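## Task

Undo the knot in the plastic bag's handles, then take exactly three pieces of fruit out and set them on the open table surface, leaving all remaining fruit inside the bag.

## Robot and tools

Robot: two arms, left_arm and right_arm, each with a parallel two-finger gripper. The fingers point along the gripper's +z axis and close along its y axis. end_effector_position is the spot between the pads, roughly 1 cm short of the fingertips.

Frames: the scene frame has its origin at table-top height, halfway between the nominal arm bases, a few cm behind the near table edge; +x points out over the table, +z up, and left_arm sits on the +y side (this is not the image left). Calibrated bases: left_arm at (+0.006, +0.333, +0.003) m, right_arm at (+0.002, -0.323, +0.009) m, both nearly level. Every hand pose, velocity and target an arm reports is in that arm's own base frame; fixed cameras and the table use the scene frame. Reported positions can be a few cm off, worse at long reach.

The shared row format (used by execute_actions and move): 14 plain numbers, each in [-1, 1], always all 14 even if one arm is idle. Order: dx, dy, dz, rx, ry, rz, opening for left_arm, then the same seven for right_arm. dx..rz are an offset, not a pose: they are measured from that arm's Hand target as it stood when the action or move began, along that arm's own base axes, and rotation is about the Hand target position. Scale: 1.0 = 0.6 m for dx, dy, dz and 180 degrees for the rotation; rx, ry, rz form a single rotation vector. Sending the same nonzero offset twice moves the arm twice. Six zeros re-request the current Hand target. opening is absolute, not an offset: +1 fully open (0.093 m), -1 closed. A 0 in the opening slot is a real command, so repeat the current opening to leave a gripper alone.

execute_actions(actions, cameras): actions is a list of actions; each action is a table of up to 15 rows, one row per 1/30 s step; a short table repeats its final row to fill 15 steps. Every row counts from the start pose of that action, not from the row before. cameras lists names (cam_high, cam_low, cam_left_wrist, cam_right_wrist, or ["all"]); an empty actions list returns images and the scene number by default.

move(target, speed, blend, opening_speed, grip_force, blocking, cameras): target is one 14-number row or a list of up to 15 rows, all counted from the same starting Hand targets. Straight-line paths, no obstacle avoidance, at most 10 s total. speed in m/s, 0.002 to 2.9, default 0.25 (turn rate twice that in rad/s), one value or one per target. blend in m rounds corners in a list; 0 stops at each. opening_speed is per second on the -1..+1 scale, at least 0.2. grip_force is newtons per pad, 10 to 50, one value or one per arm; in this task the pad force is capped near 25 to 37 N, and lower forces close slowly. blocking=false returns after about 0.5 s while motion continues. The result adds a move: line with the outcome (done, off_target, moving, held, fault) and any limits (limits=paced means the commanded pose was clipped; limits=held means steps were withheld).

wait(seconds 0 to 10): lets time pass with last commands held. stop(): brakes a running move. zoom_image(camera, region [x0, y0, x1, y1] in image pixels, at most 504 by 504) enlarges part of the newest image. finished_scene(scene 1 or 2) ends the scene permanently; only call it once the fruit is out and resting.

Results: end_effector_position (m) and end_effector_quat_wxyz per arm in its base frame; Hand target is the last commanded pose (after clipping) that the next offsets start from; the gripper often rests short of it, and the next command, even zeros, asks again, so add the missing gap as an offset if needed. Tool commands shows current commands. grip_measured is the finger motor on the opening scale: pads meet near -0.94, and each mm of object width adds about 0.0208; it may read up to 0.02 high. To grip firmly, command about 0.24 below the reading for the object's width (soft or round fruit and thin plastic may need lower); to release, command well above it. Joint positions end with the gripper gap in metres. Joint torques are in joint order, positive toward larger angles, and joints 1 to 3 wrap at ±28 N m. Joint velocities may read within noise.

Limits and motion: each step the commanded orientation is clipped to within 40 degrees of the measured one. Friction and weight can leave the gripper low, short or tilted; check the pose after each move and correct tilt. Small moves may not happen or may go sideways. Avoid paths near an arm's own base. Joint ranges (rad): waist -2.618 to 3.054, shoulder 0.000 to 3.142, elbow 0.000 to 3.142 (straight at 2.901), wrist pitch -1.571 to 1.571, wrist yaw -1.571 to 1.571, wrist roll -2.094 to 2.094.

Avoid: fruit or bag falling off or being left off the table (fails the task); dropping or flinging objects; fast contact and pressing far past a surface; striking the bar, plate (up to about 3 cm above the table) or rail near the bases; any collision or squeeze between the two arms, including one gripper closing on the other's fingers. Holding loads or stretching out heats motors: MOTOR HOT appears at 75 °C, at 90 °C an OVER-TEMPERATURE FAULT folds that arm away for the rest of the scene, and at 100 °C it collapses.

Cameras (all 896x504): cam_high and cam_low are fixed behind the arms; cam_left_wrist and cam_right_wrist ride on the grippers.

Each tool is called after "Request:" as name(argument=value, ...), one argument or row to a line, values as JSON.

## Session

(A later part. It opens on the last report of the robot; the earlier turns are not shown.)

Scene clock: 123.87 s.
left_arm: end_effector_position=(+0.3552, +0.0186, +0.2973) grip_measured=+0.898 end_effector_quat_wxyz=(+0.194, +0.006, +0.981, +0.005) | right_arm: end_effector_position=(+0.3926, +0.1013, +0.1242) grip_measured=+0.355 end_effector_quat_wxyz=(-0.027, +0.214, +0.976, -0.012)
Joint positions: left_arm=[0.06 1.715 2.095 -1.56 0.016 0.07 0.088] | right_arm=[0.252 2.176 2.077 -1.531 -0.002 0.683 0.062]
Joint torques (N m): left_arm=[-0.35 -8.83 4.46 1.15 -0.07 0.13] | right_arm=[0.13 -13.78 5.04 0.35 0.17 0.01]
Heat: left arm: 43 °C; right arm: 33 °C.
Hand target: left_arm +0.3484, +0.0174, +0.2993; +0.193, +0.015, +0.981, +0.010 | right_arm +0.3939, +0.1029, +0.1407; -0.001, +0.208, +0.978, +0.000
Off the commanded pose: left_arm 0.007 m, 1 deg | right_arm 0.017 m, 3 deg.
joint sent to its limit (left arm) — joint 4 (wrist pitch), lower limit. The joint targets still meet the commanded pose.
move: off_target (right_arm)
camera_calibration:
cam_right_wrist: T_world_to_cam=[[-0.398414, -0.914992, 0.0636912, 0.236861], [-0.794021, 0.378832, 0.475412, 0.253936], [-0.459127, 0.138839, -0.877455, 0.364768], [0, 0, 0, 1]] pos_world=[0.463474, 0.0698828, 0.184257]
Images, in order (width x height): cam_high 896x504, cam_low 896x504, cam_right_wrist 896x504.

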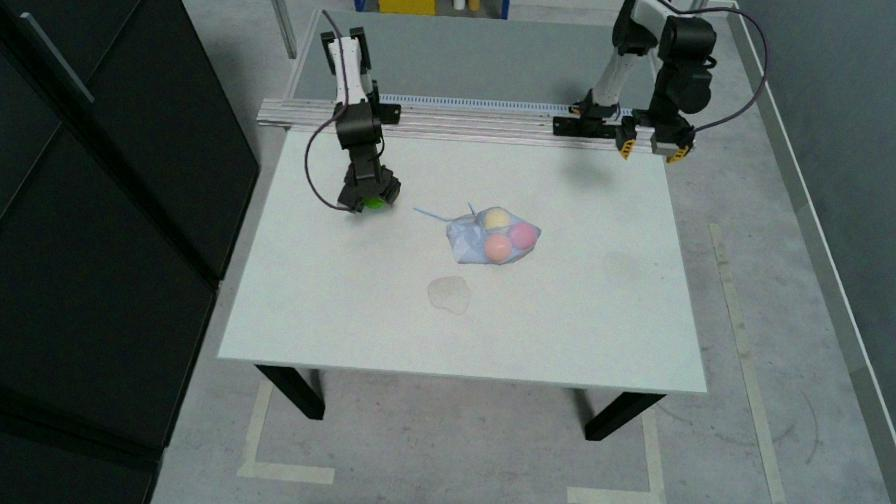

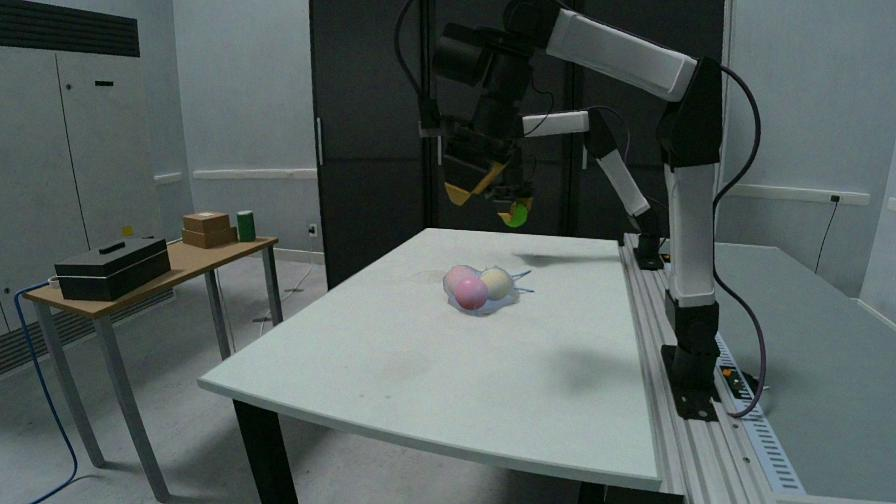

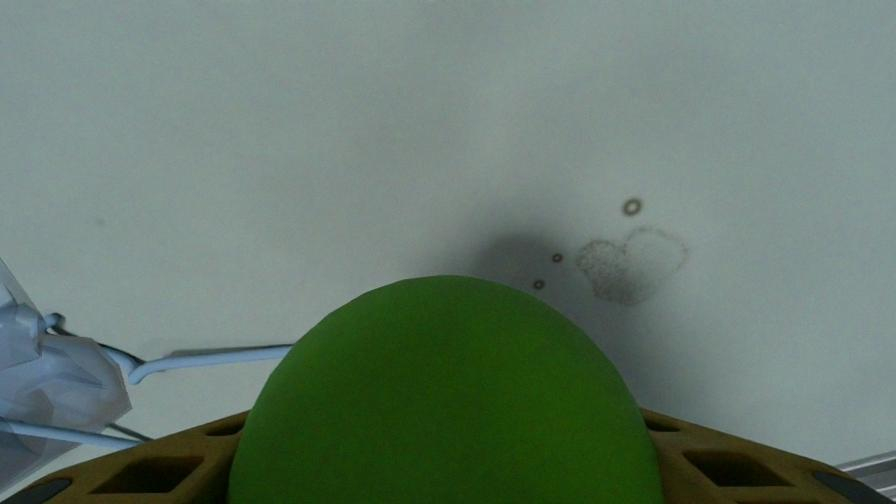

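Request:
move(
  target=[
    [0,0,0,0,0,0,0.9,-0.03,-0.08,-0.15,0,0,0,0.1],
    [0,0,0,0,0,0,0.9,-0.03,-0.08,-0.208,0,0,0,0.1],
  ],
  speed=[0.15,0.05],
  cameras=["cam_low"],
)

Request:
zoom_image(
  camera="cam_low",
  region=[450, 190, 610, 330],
)

Scene clock: 126.80 s.
left_arm: end_effector_position=(+0.3552, +0.0186, +0.2973) grip_measured=+0.898 end_effector_quat_wxyz=(+0.194, +0.006, +0.981, +0.005) | right_arm: end_effector_position=(+0.3698, +0.0532, +0.0218) grip_measured=+0.355 end_effector_quat_wxyz=(-0.018, +0.213, +0.977, -0.006)
Joint positions: left_arm=[0.06 1.715 2.095 -1.56 0.016 0.07 0.088] | right_arm=[0.142 2.062 1.49 -1.037 -0.002 0.572 0.062]
Joint torques (N m): left_arm=[-0.36 -8.88 4.45 1.14 -0.07 0.13] | right_arm=[0.06 -8.9 3.43 0.81 0.15 -0.03]
Heat: left arm: 42 °C; right arm: 34 °C.
Hand target: left_arm +0.3484, +0.0174, +0.2993; +0.193, +0.015, +0.981, +0.010 | right_arm +0.3759, +0.0550, +0.0160; -0.001, +0.208, +0.978, +0.000
Off the commanded pose: left_arm 0.007 m, 1 deg | right_arm 0.009 m, 2 deg.
joint sent to its limit (left arm) — joint 4 (wrist pitch), lower limit. The joint targets still meet the commanded pose.
move: done
Images, in order (width x height): cam_low 896x504.

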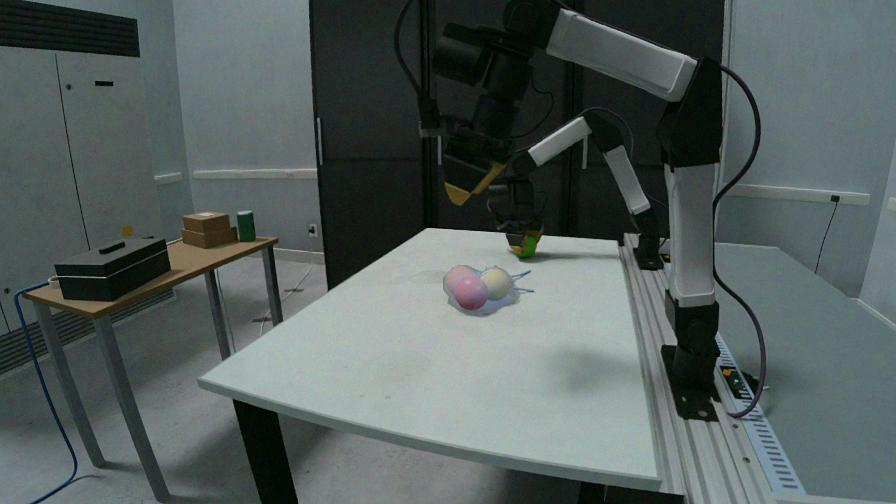

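Scaled by 3.150 from the camera's 896x504 image, which has a finer 1280x720 frame.

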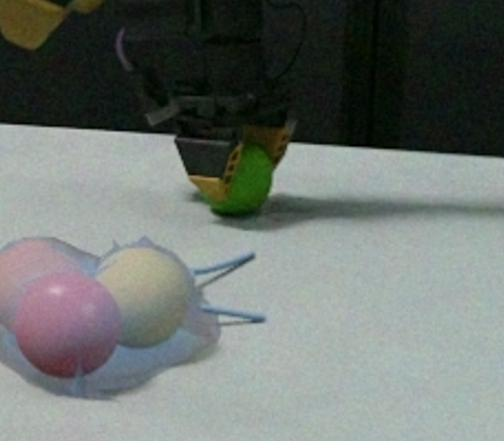

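Request:
move(
  target=[
    [0,0,0,0,0,0,0.9,0,0,-0.004,0,0,0,0.8],
    [0,0,0,0,0,0,0.9,0,0,0.25,0,0,0,1],
    [0,0,0,0,0,0,0.9,-0.05,0.42,0.4,0,0,0.07,1],
  ],
  opening_speed=0.8,
  cameras=["all"],
)

Request:
zoom_image(
  camera="cam_high",
  region=[430, 180, 590, 300],
)

Request:
zoom_image(
  camera="cam_low",
  region=[390, 190, 550, 370],
)

Scene clock: 132.43 s.
left_arm: end_effector_position=(+0.3552, +0.0186, +0.2973) grip_measured=+0.898 end_effector_quat_wxyz=(+0.194, +0.006, +0.981, +0.005) | right_arm: end_effector_position=(+0.3433, +0.3033, +0.2611) grip_measured=+1.000 end_effector_quat_wxyz=(+0.135, +0.094, +0.976, +0.144)
Joint positions: left_arm=[0.06 1.715 2.095 -1.56 0.016 0.07 0.088] | right_arm=[0.724 2.127 2.508 -1.555 0.002 0.915 0.093]
Joint torques (N m): left_arm=[-0.35 -8.81 4.44 1.15 -0.07 0.13] | right_arm=[-0.09 -6.93 7.65 0.95 0.14 0.13]
Heat: left arm: 41 °C; right arm: 34 °C.
Hand target: left_arm +0.3484, +0.0174, +0.2993; +0.193, +0.015, +0.981, +0.010 | right_arm +0.3459, +0.3071, +0.2559; -0.001, +0.099, +0.995, +0.000
Off the commanded pose: left_arm 0.007 m, 1 deg | right_arm 0.007 m, 23 deg.
joint sent to its limit (left arm) — joint 4 (wrist pitch), lower limit. The joint targets still meet the commanded pose.
joint sent to its limit (right arm) — joint 4 (wrist pitch), lower limit. The joint targets are off in orientation, not in position.
move: off_target (right_arm)
camera_calibration:
cam_left_wrist: T_world_to_cam=[[0.00884248, -0.999931, 0.00779126, 0.0120406], [-0.999627, -0.00863792, 0.0259085, 0.386922], [-0.0258394, -0.00801745, -0.999634, 0.391529], [0, 0, 0, 1]] pos_world=[0.396788, 0.018521, 0.381267]
cam_right_wrist: T_world_to_cam=[[-0.134715, -0.952159, -0.27431, 0.402225], [-0.979059, 0.085264, 0.184861, 0.301554], [-0.152629, 0.293469, -0.943706, 0.299315], [0, 0, 0, 1]] pos_world=[0.395109, 0.269431, 0.337054]

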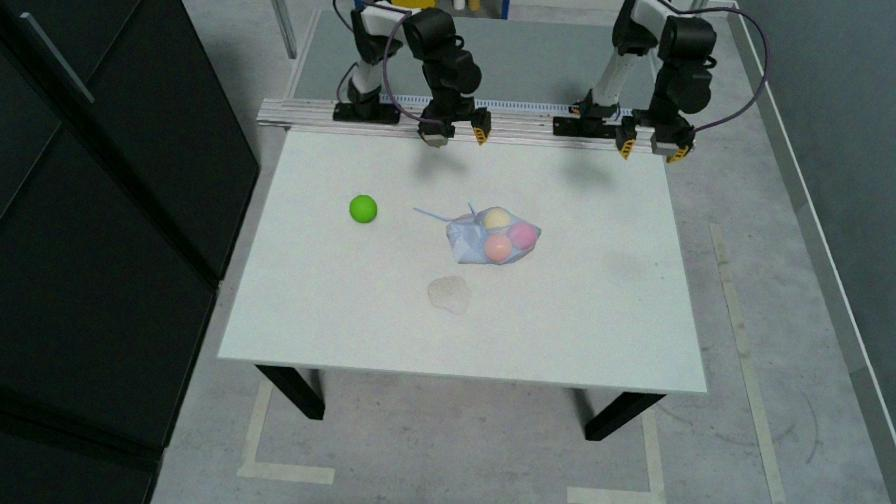

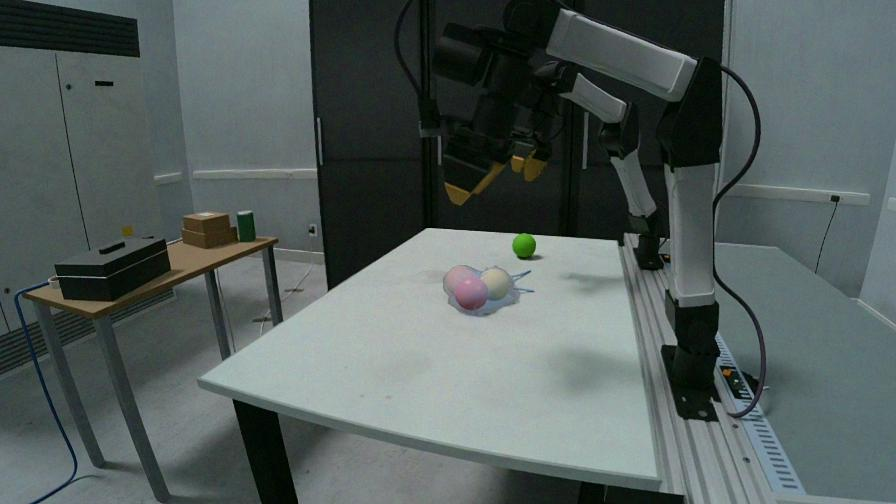

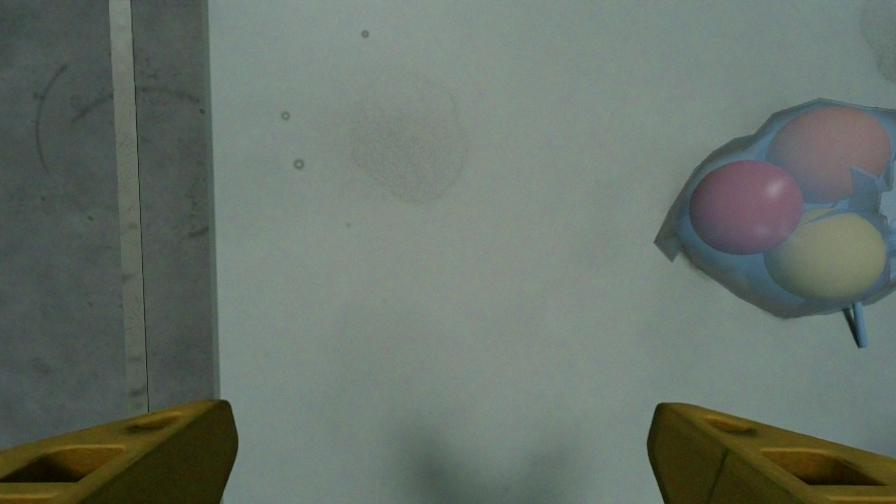

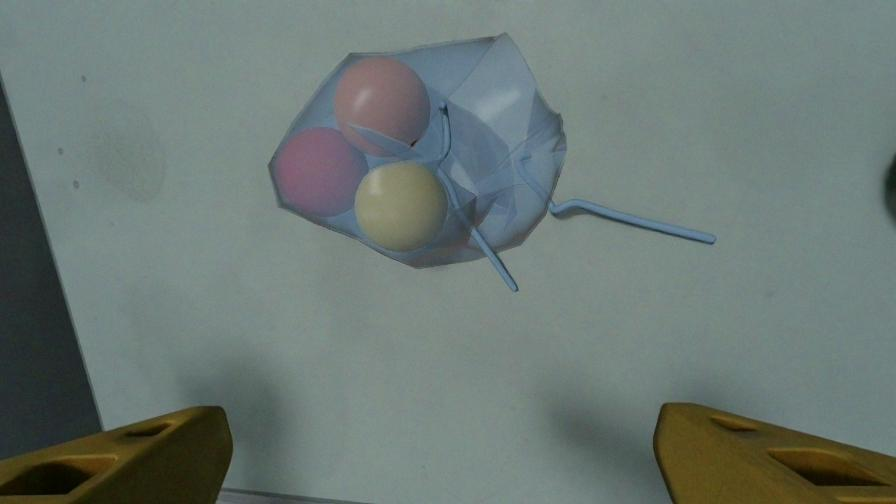

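Scaled by 3.150 from the camera's 896x504 image, which has a finer 1280x720 frame.

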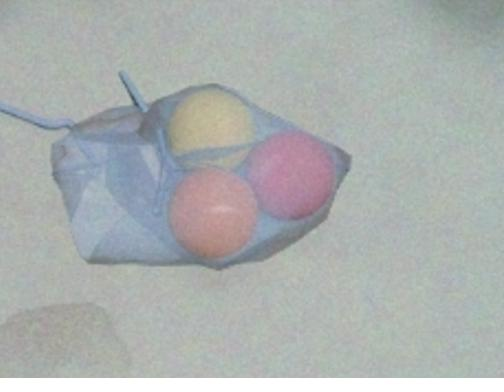

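Scaled by 2.800 from the camera's 896x504 image, which has a finer 1280x720 frame.

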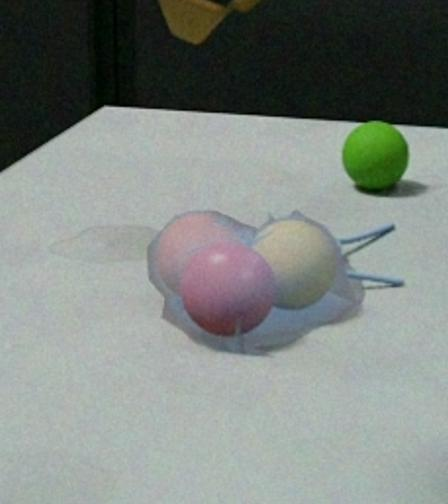

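Request:
move(
  target=[0,0,0,0,0,0,0.9,0.02,-0.42,0.05,0,0,0,1],
)

Request:
move(
  target=[0.138,-0.535,-0.28,0,0.122,0,-0.3,0,0,0,0,0,0,1],
  cameras=["cam_low","cam_left_wrist"],
)

Request:
zoom_image(
  camera="cam_low",
  region=[390, 190, 550, 370],
)

Scene clock: 135.80 s.
left_arm: end_effector_position=(+0.3552, +0.0186, +0.2973) grip_measured=+0.898 end_effector_quat_wxyz=(+0.194, +0.006, +0.981, +0.005) | right_arm: end_effector_position=(+0.3655, +0.0537, +0.2785) grip_measured=+1.000 end_effector_quat_wxyz=(+0.163, +0.107, +0.980, +0.047)
Joint positions: left_arm=[0.06 1.715 2.095 -1.56 0.016 0.07 0.088] | right_arm=[0.141 1.783 2.11 -1.557 -0.011 0.361 0.093]
Joint torques (N m): left_arm=[-0.38 -8.81 4.46 1.14 -0.08 0.13] | right_arm=[0.49 -9.2 4.85 0.92 0.19 -0.04]
Heat: left arm: 41 °C; right arm: 34 °C.
Hand target: left_arm +0.3484, +0.0174, +0.2993; +0.193, +0.015, +0.981, +0.010 | right_arm +0.3578, +0.0550, +0.2859; -0.001, +0.099, +0.995, -0.001
Off the commanded pose: left_arm 0.007 m, 1 deg | right_arm 0.011 m, 20 deg.
joint sent to its limit (left arm) — joint 4 (wrist pitch), lower limit. The joint targets still meet the commanded pose.
joint sent to its limit (right arm) — joint 4 (wrist pitch), lower limit. The joint targets are off in orientation, not in position.
move: off_target (right_arm)

Scene clock: 138.03 s.
left_arm: end_effector_position=(+0.4331, -0.2982, +0.1344) grip_measured=-0.298 end_effector_quat_wxyz=(+0.110, +0.021, +0.992, -0.053) | right_arm: end_effector_position=(+0.3655, +0.0534, +0.2785) grip_measured=+1.000 end_effector_quat_wxyz=(+0.163, +0.107, +0.980, +0.046)
Joint positions: left_arm=[-0.614 2.576 2.807 -1.559 -0.035 -0.567 0.031] | right_arm=[0.141 1.783 2.11 -1.557 -0.009 0.36 0.093]
Joint torques (N m): left_arm=[-0.24 -12.33 7.6 0.86 0.12 -0.09] | right_arm=[0.66 -9.16 4.78 0.91 0.19 -0.05]
Heat: left arm: 41 °C; right arm: 34 °C.
Hand target: left_arm +0.4312, -0.3036, +0.1314; +0.003, +0.017, +1.000, +0.007 | right_arm +0.3578, +0.0550, +0.2859; -0.001, +0.099, +0.995, -0.001
Off the commanded pose: left_arm 0.007 m, 14 deg | right_arm 0.011 m, 20 deg.
joint sent to its limit (left arm) — joint 4 (wrist pitch), lower limit. The joint targets are off in orientation, not in position.
joint sent to its limit (right arm) — joint 4 (wrist pitch), lower limit. The joint targets are off in orientation, not in position.
move: off_target (left_arm, right_arm)
camera_calibration:
cam_left_wrist: T_world_to_cam=[[-0.0316316, -0.992732, 0.116113, -0.299121], [-0.979695, 0.0538064, 0.193139, 0.453802], [-0.197983, -0.107646, -0.974277, 0.269583], [0, 0, 0, 1]] pos_world=[0.488498, -0.292345, 0.209733]
Images, in order (width x height): cam_low 896x504, cam_left_wrist 896x504.

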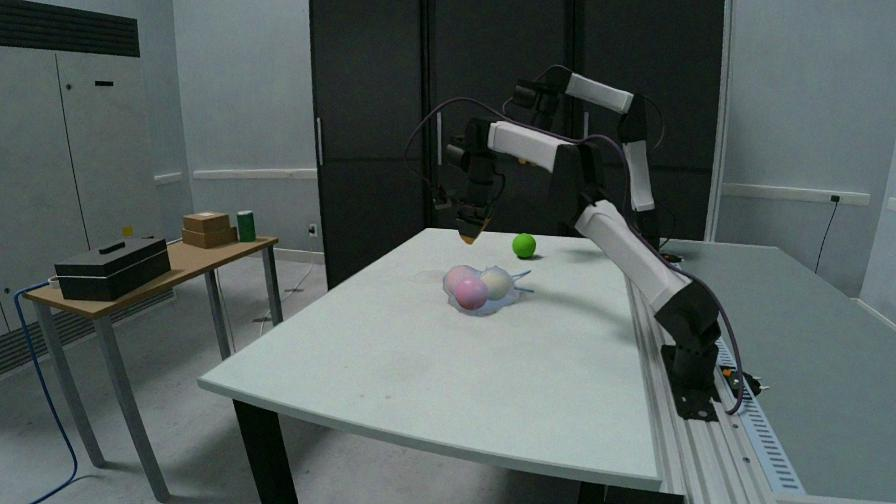

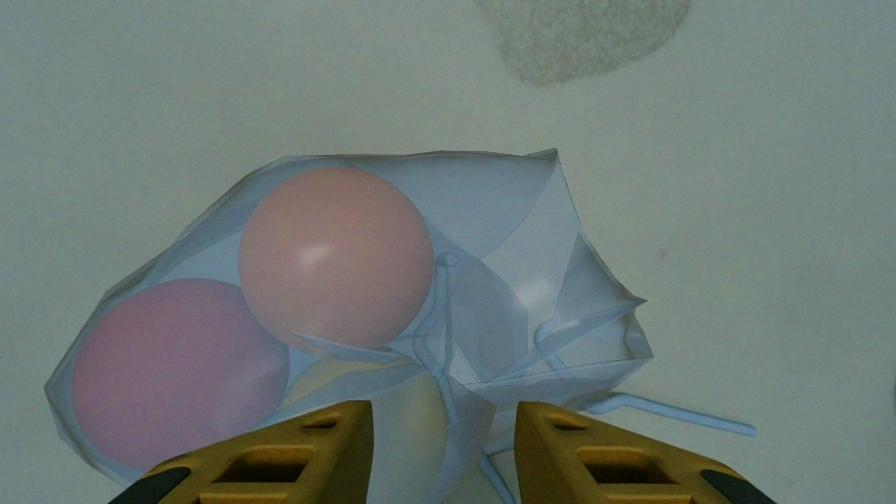

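Scaled by 2.800 from the camera's 896x504 image, which has a finer 1280x720 frame.

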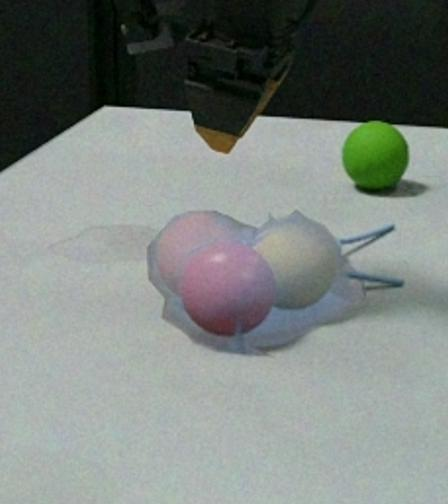

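Request:
move(
  target=[
    [-0.1,-0.03,0.02,0,0,0.139,-0.3,0,0,0,0,0,0,1],
    [-0.178,-0.042,-0.11,0,0,0.139,-0.3,0,0,0,0,0,0,1],
  ],
  blend=0.03,
  cameras=["cam_low","cam_left_wrist"],
)

Request:
zoom_image(
  camera="cam_low",
  region=[390, 190, 550, 370],
)

Scene clock: 142.63 s.
left_arm: end_effector_position=(+0.3259, -0.3225, +0.0550) grip_measured=-0.298 end_effector_quat_wxyz=(-0.005, -0.198, +0.980, +0.027) | right_arm: end_effector_position=(+0.3655, +0.0534, +0.2785) grip_measured=+1.000 end_effector_quat_wxyz=(+0.163, +0.107, +0.980, +0.046)
Joint positions: left_arm=[-0.788 2.422 2.22 -1.419 -0.021 -1.187 0.031] | right_arm=[0.141 1.783 2.11 -1.557 -0.009 0.36 0.093]
Joint torques (N m): left_arm=[-0.42 -15.56 4.7 0.51 0.07 -0.11] | right_arm=[0.66 -9.17 4.83 0.9 0.19 -0.05]
Heat: left arm: 43 °C; right arm: 34 °C.
Hand target: left_arm +0.3246, -0.3288, +0.0654; +0.002, -0.200, +0.980, +0.007 | right_arm +0.3578, +0.0550, +0.2859; -0.001, +0.099, +0.995, -0.001
Off the commanded pose: left_arm 0.012 m, 2 deg | right_arm 0.011 m, 20 deg.
joint sent to its limit (right arm) — joint 4 (wrist pitch), lower limit. The joint targets are off in orientation, not in position.
move: off_target (left_arm, right_arm)
camera_calibration:
cam_left_wrist: T_world_to_cam=[[0.411153, -0.91051, -0.0438814, -0.426381], [-0.826552, -0.392675, 0.403259, 0.159958], [-0.384402, -0.129531, -0.914033, 0.218763], [0, 0, 0, 1]] pos_world=[0.391614, -0.297076, 0.116742]
Images, in order (width x height): cam_low 896x504, cam_left_wrist 896x504.

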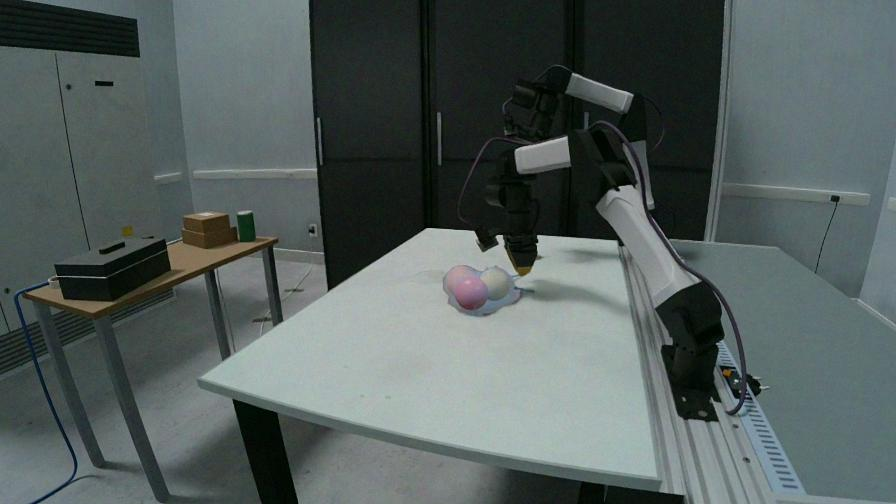

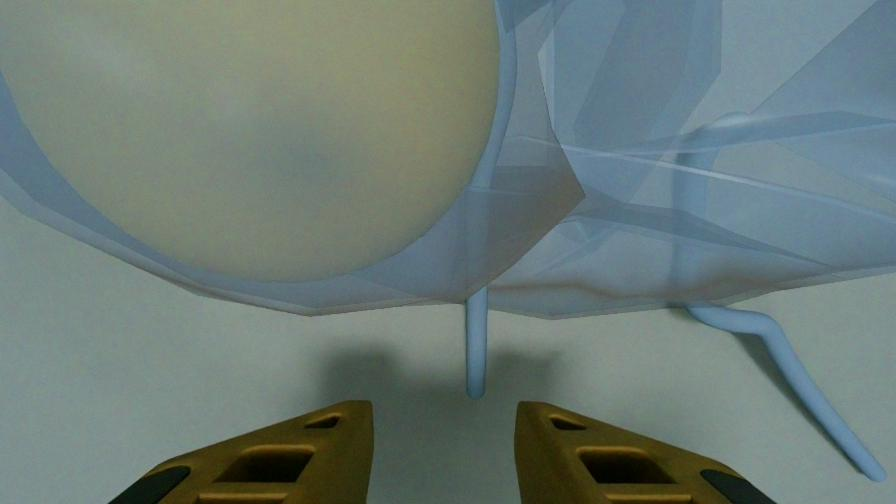

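Scaled by 2.800 from the camera's 896x504 image, which has a finer 1280x720 frame.

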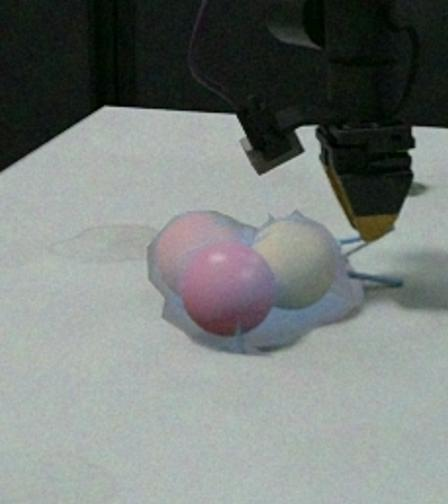

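Request:
move(
  target=[-0.01,-0.012,-0.1,0,0,0,-0.3,0,0,0,0,0,0,1],
  speed=0.1,
)

Request:
move(
  target=[0,0,0,0,0,0,-1,0,0,0,0,0,0,1],
  opening_speed=0.7,
  cameras=["cam_left_wrist"],
)

Scene clock: 144.23 s.
left_arm: end_effector_position=(+0.3217, -0.3280, +0.0069) grip_measured=-0.298 end_effector_quat_wxyz=(+0.000, -0.200, +0.980, +0.019) | right_arm: end_effector_position=(+0.3655, +0.0534, +0.2785) grip_measured=+1.000 end_effector_quat_wxyz=(+0.163, +0.107, +0.980, +0.046)
Joint positions: left_arm=[-0.803 2.42 2.026 -1.209 -0.021 -1.206 0.031] | right_arm=[0.141 1.783 2.11 -1.557 -0.009 0.36 0.093]
Joint torques (N m): left_arm=[-0.87 -13.53 4.3 0.66 0.05 -0.11] | right_arm=[0.61 -9.14 4.79 0.89 0.2 -0.02]
Heat: left arm: 44 °C; right arm: 33 °C.
Hand target: left_arm +0.3185, -0.3360, +0.0054; +0.002, -0.200, +0.980, +0.007 | right_arm +0.3578, +0.0550, +0.2859; -0.001, +0.099, +0.995, -0.001
Off the commanded pose: left_arm 0.009 m, 1 deg | right_arm 0.011 m, 20 deg.
joint sent to its limit (right arm) — joint 4 (wrist pitch), lower limit. The joint targets are off in orientation, not in position.
move: off_target (right_arm)

Scene clock: 145.43 s.
left_arm: end_effector_position=(+0.3245, -0.3314, +0.0068) grip_measured=-0.902 end_effector_quat_wxyz=(+0.004, -0.201, +0.980, +0.011) | right_arm: end_effector_position=(+0.3655, +0.0534, +0.2785) grip_measured=+1.000 end_effector_quat_wxyz=(+0.163, +0.107, +0.980, +0.046)
Joint positions: left_arm=[-0.803 2.42 2.026 -1.191 -0.019 -1.208 0.002] | right_arm=[0.141 1.783 2.11 -1.557 -0.009 0.36 0.093]
Joint torques (N m): left_arm=[-0.88 -13.57 4.38 0.52 0.03 -0.12] | right_arm=[0.62 -9.17 4.78 0.89 0.19 -0.03]
Heat: left arm: 44 °C; right arm: 33 °C.
Hand target: left_arm +0.3185, -0.3360, +0.0054; +0.002, -0.200, +0.980, +0.007 | right_arm +0.3578, +0.0550, +0.2859; -0.001, +0.099, +0.995, -0.001
Off the commanded pose: left_arm 0.008 m, 1 deg | right_arm 0.011 m, 20 deg.
joint sent to its limit (right arm) — joint 4 (wrist pitch), lower limit. The joint targets are off in orientation, not in position.
move: off_target (right_arm)
camera_calibration:
cam_left_wrist: T_world_to_cam=[[0.41702, -0.908843, -0.00997135, -0.437521], [-0.833772, -0.386895, 0.393874, 0.179019], [-0.361827, -0.155939, -0.91911, 0.157012], [0, 0, 0, 1]] pos_world=[0.388527, -0.303891, 0.0694373]
Images, in order (width x height): cam_left_wrist 896x504.

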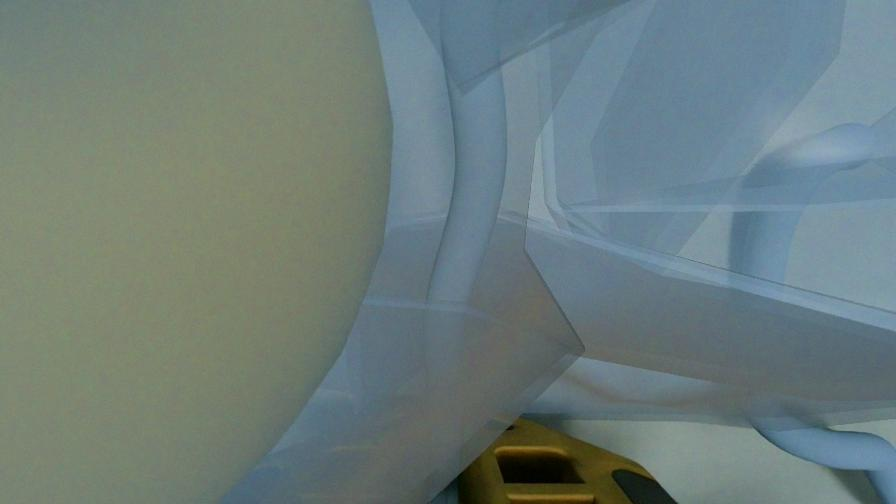

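Request:
move(
  target=[
    [-0.06,-0.02,0.05,0,0,0,-1,0,0,0,0,0,0,1],
    [-0.02,0,0.2,0,0,0,-1,0,0,0,0,0,0,1],
    [0.1,0.07,0.3,0,0,0,-1,0,0,0,0,0,0,1],
  ],
  speed=0.08,
  blend=0.02,
  cameras=["cam_high","cam_low","cam_left_wrist"],
)

Request:
zoom_image(
  camera="cam_low",
  region=[390, 190, 550, 370],
)

Request:
zoom_image(
  camera="cam_high",
  region=[430, 180, 590, 300],
)

Scene clock: 149.80 s.
left_arm: end_effector_position=(+0.3806, -0.2935, +0.1633) grip_measured=-0.902 end_effector_quat_wxyz=(+0.066, -0.206, +0.974, -0.064) | right_arm: end_effector_position=(+0.3655, +0.0534, +0.2785) grip_measured=+1.000 end_effector_quat_wxyz=(+0.163, +0.107, +0.980, +0.046)
Joint positions: left_arm=[-0.663 2.348 2.515 -1.556 -0.019 -1.079 0.002] | right_arm=[0.141 1.783 2.11 -1.557 -0.009 0.36 0.093]
Joint torques (N m): left_arm=[0.14 -15.23 7.68 0.68 0.03 0.13] | right_arm=[0.62 -9.1 4.68 0.9 0.19 -0.04]
Heat: left arm: 46 °C; right arm: 33 °C.
Hand target: left_arm +0.3786, -0.2940, +0.1855; +0.002, -0.200, +0.980, +0.007 | right_arm +0.3578, +0.0550, +0.2859; -0.001, +0.099, +0.995, -0.001
Off the commanded pose: left_arm 0.022 m, 11 deg | right_arm 0.011 m, 20 deg.
joint sent to its limit (left arm) — joint 4 (wrist pitch), lower limit. The joint targets are off in orientation, not in position.
joint sent to its limit (right arm) — joint 4 (wrist pitch), lower limit. The joint targets are off in orientation, not in position.
move: off_target (left_arm, right_arm)
camera_calibration:
cam_left_wrist: T_world_to_cam=[[0.414576, -0.895152, 0.163799, -0.448389], [-0.883409, -0.352676, 0.308559, 0.22171], [-0.218439, -0.272622, -0.936996, 0.241078], [0, 0, 0, 1]] pos_world=[0.434413, -0.257461, 0.230924]
Images, in order (width x height): cam_high 896x504, cam_low 896x504, cam_left_wrist 896x504.

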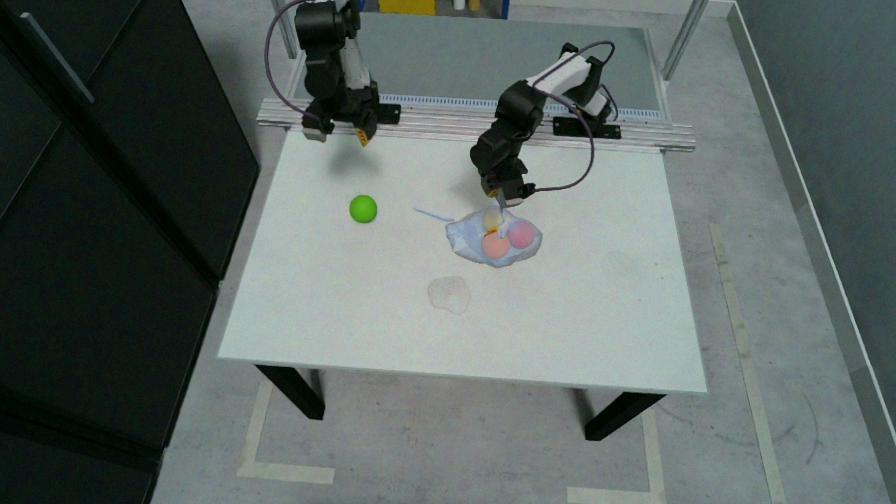

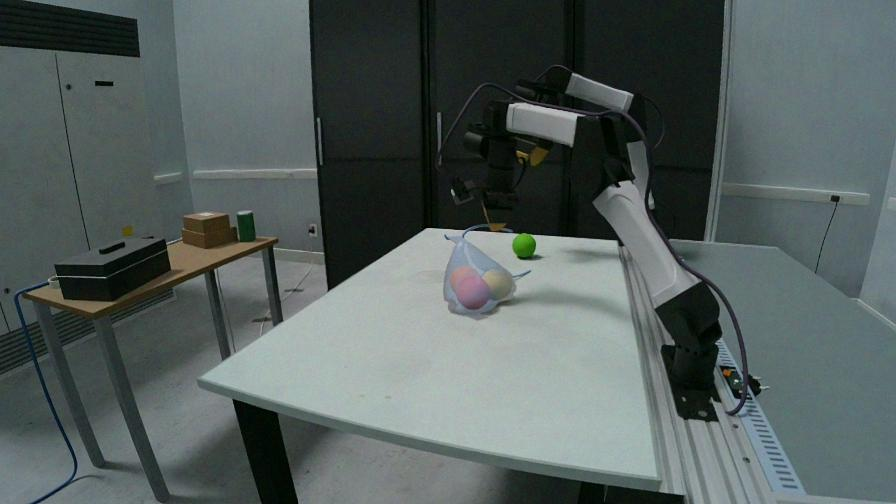

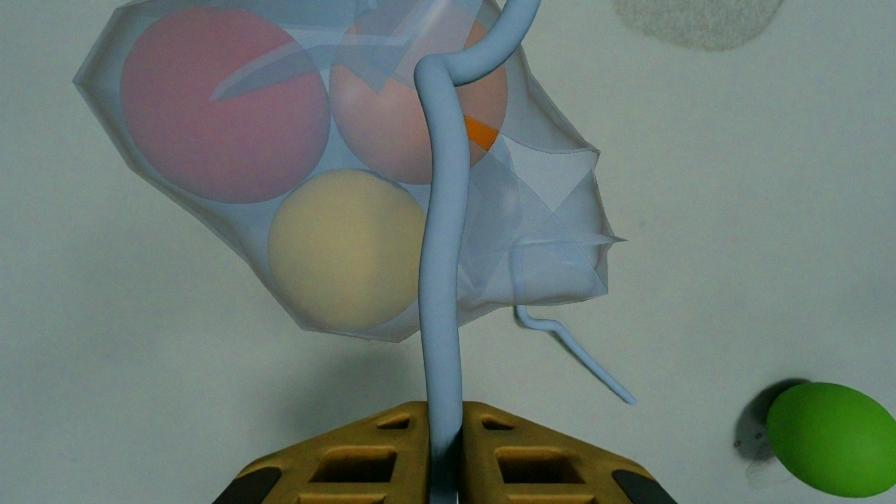

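Scaled by 2.800 from the camera's 896x504 image, which has a finer 1280x720 frame.

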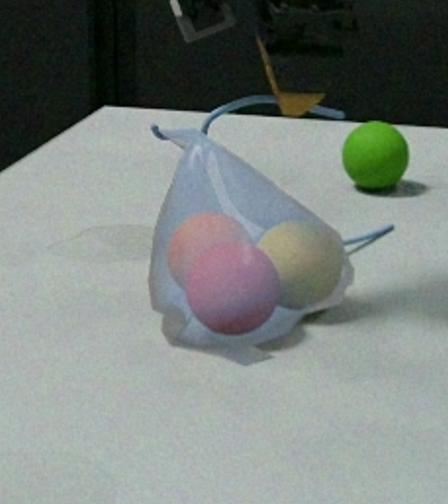

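Scaled by 3.150 from the camera's 896x504 image, which has a finer 1280x720 frame.

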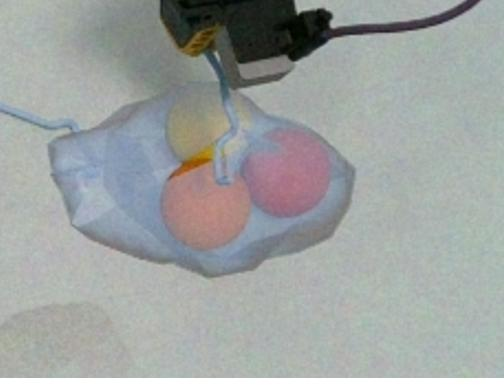

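Request:
move(
  target=[0.06,0.24,0.03,0,0,0,-1,0,0,0,0,0,0,1],
  speed=0.08,
  cameras=["cam_high","cam_low","cam_left_wrist"],
)

Request:
zoom_image(
  camera="cam_low",
  region=[390, 190, 550, 370],
)

Request:
zoom_image(
  camera="cam_high",
  region=[430, 180, 590, 300],
)

Scene clock: 152.83 s.
left_arm: end_effector_position=(+0.4220, -0.1527, +0.1926) grip_measured=-0.902 end_effector_quat_wxyz=(+0.083, -0.206, +0.974, -0.046) | right_arm: end_effector_position=(+0.3655, +0.0534, +0.2785) grip_measured=+1.000 end_effector_quat_wxyz=(+0.163, +0.107, +0.980, +0.046)
Joint positions: left_arm=[-0.351 2.186 2.36 -1.556 -0.01 -0.767 0.002] | right_arm=[0.141 1.783 2.11 -1.557 -0.009 0.36 0.093]
Joint torques (N m): left_arm=[0.09 -14.16 4.49 0.7 -0.09 0.15] | right_arm=[0.54 -9.14 4.82 0.91 0.22 -0.04]
Heat: left arm: 47 °C; right arm: 33 °C.
Hand target: left_arm +0.4145, -0.1500, +0.2034; +0.002, -0.200, +0.980, +0.008 | right_arm +0.3578, +0.0550, +0.2859; -0.001, +0.099, +0.995, -0.001
Off the commanded pose: left_arm 0.013 m, 11 deg | right_arm 0.011 m, 20 deg.
joint sent to its limit (left arm) — joint 4 (wrist pitch), lower limit. The joint targets are off in orientation, not in position.
joint sent to its limit (right arm) — joint 4 (wrist pitch), lower limit. The joint targets are off in orientation, not in position.
move: off_target (left_arm, right_arm)
camera_calibration:
cam_left_wrist: T_world_to_cam=[[0.415324, -0.899214, 0.137551, -0.340143], [-0.88896, -0.369116, 0.271116, 0.306016], [-0.193019, -0.234878, -0.952668, 0.314071], [0, 0, 0, 1]] pos_world=[0.473927, -0.119138, 0.263026]
Images, in order (width x height): cam_high 896x504, cam_low 896x504, cam_left_wrist 896x504.

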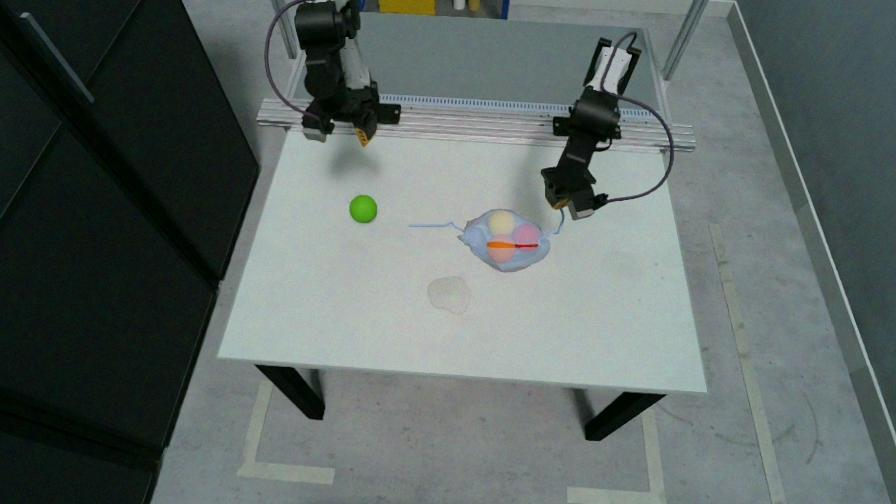

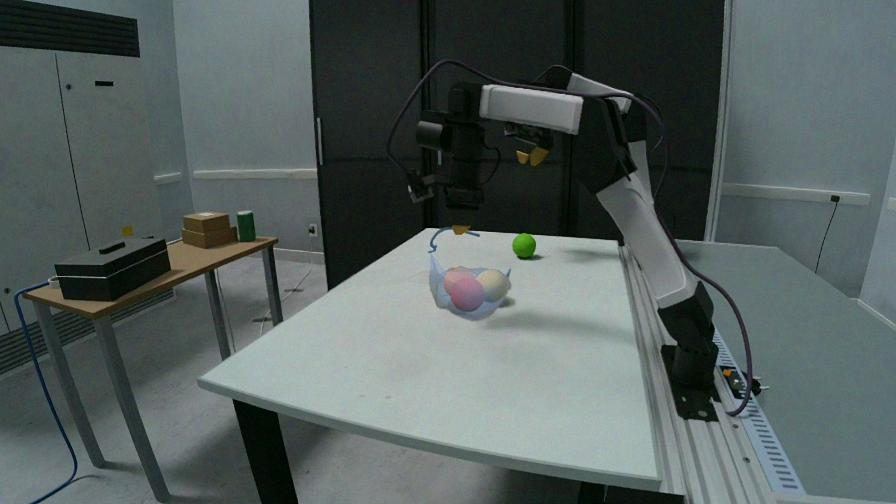

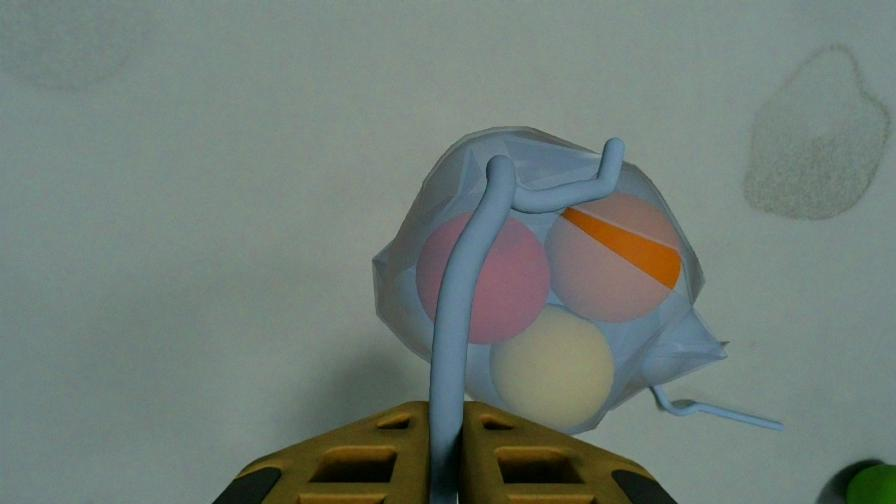

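Scaled by 2.800 from the camera's 896x504 image, which has a finer 1280x720 frame.

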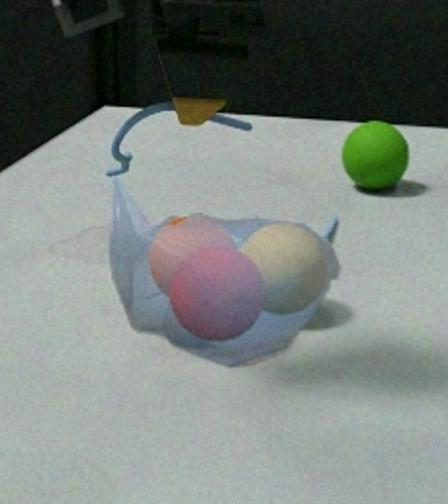

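Scaled by 3.150 from the camera's 896x504 image, which has a finer 1280x720 frame.

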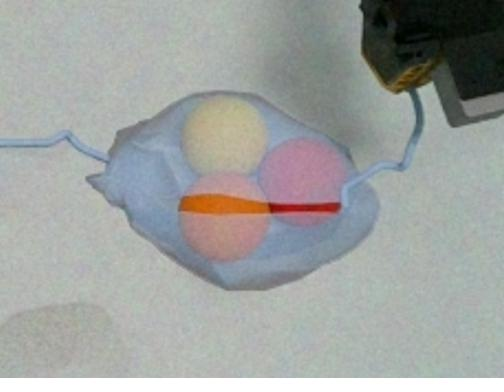

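Request:
execute_actions(
  actions=[],
  cameras=["cam_high","cam_right_wrist","cam_low"],
)

Request:
zoom_image(
  camera="cam_high",
  region=[420, 170, 600, 300],
)

Scene clock: 156.70 s.
left_arm: end_effector_position=(+0.4220, -0.1527, +0.1926) grip_measured=-0.902 end_effector_quat_wxyz=(+0.083, -0.206, +0.974, -0.046) | right_arm: end_effector_position=(+0.3655, +0.0534, +0.2785) grip_measured=+1.000 end_effector_quat_wxyz=(+0.163, +0.107, +0.980, +0.046)
Joint positions: left_arm=[-0.351 2.186 2.36 -1.556 -0.01 -0.767 0.002] | right_arm=[0.141 1.783 2.11 -1.557 -0.009 0.36 0.093]
Joint velocities: within noise
Joint torques (N m): left_arm=[0.08 -14.16 4.51 0.71 -0.08 0.13] | right_arm=[0.64 -9.13 4.79 0.9 0.18 -0.03]
Heat: left arm: 47 °C; right arm: 33 °C.
Hand target: left_arm +0.4145, -0.1500, +0.2034; +0.002, -0.200, +0.980, +0.008 | right_arm +0.3578, +0.0550, +0.2859; -0.001, +0.099, +0.995, -0.001
Tool commands: left_gripper/opening=-1.0 right_gripper/opening=+1.0
Off the commanded pose: left_arm 0.013 m, 11 deg | right_arm 0.011 m, 20 deg.
camera_calibration:
cam_right_wrist: T_world_to_cam=[[-0.186823, -0.977984, -0.092976, 0.142044], [-0.976208, 0.174209, 0.129108, 0.351117], [-0.110069, 0.114884, -0.987262, 0.398591], [0, 0, 0, 1]] pos_world=[0.413173, 0.0319572, 0.361389]
Images, in order (width x height): cam_high 896x504, cam_low 896x504, cam_right_wrist 896x504.

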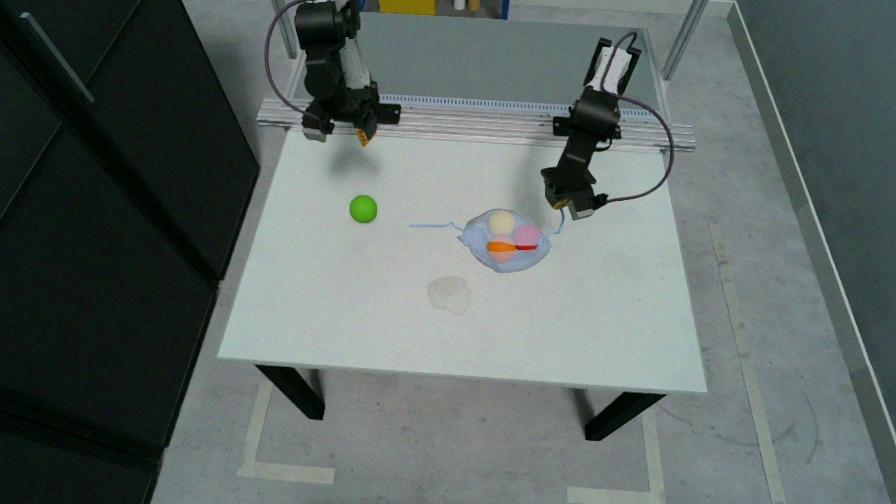

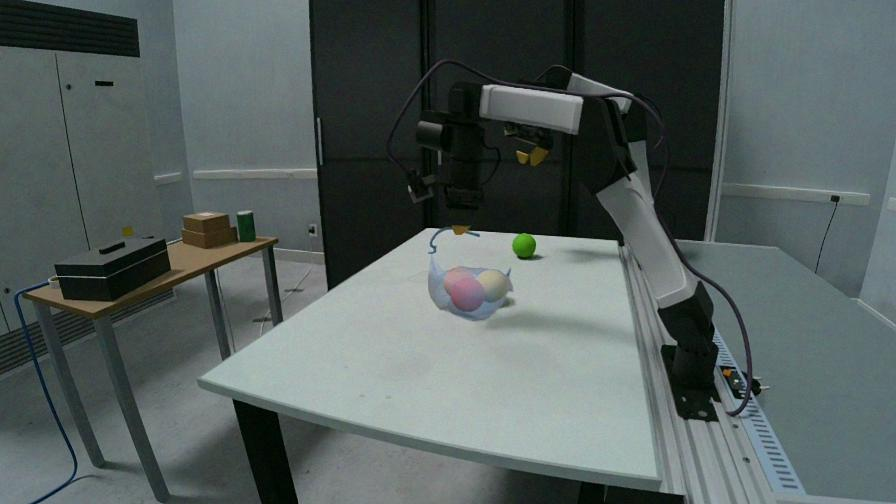

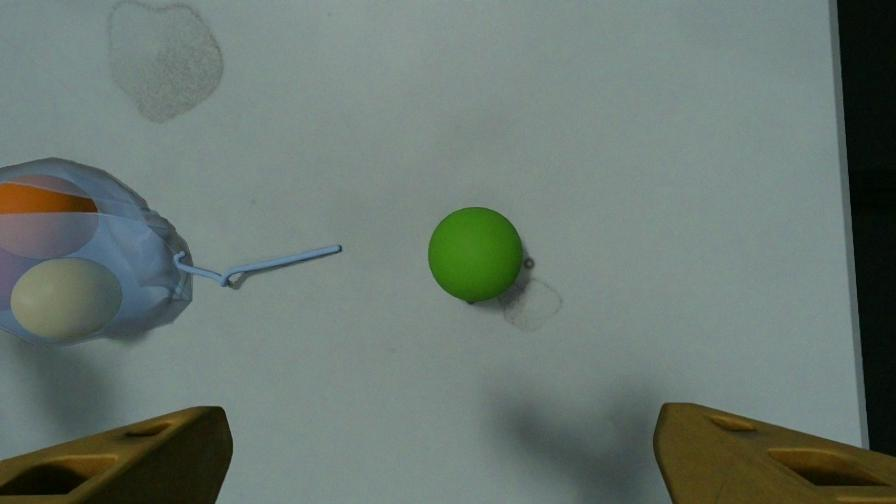

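Scaled by 2.800 from the camera's 896x504 image, which has a finer 1280x720 frame.

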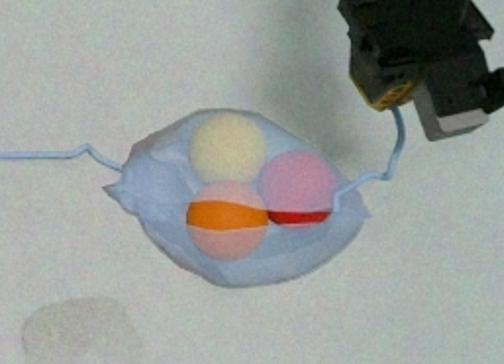

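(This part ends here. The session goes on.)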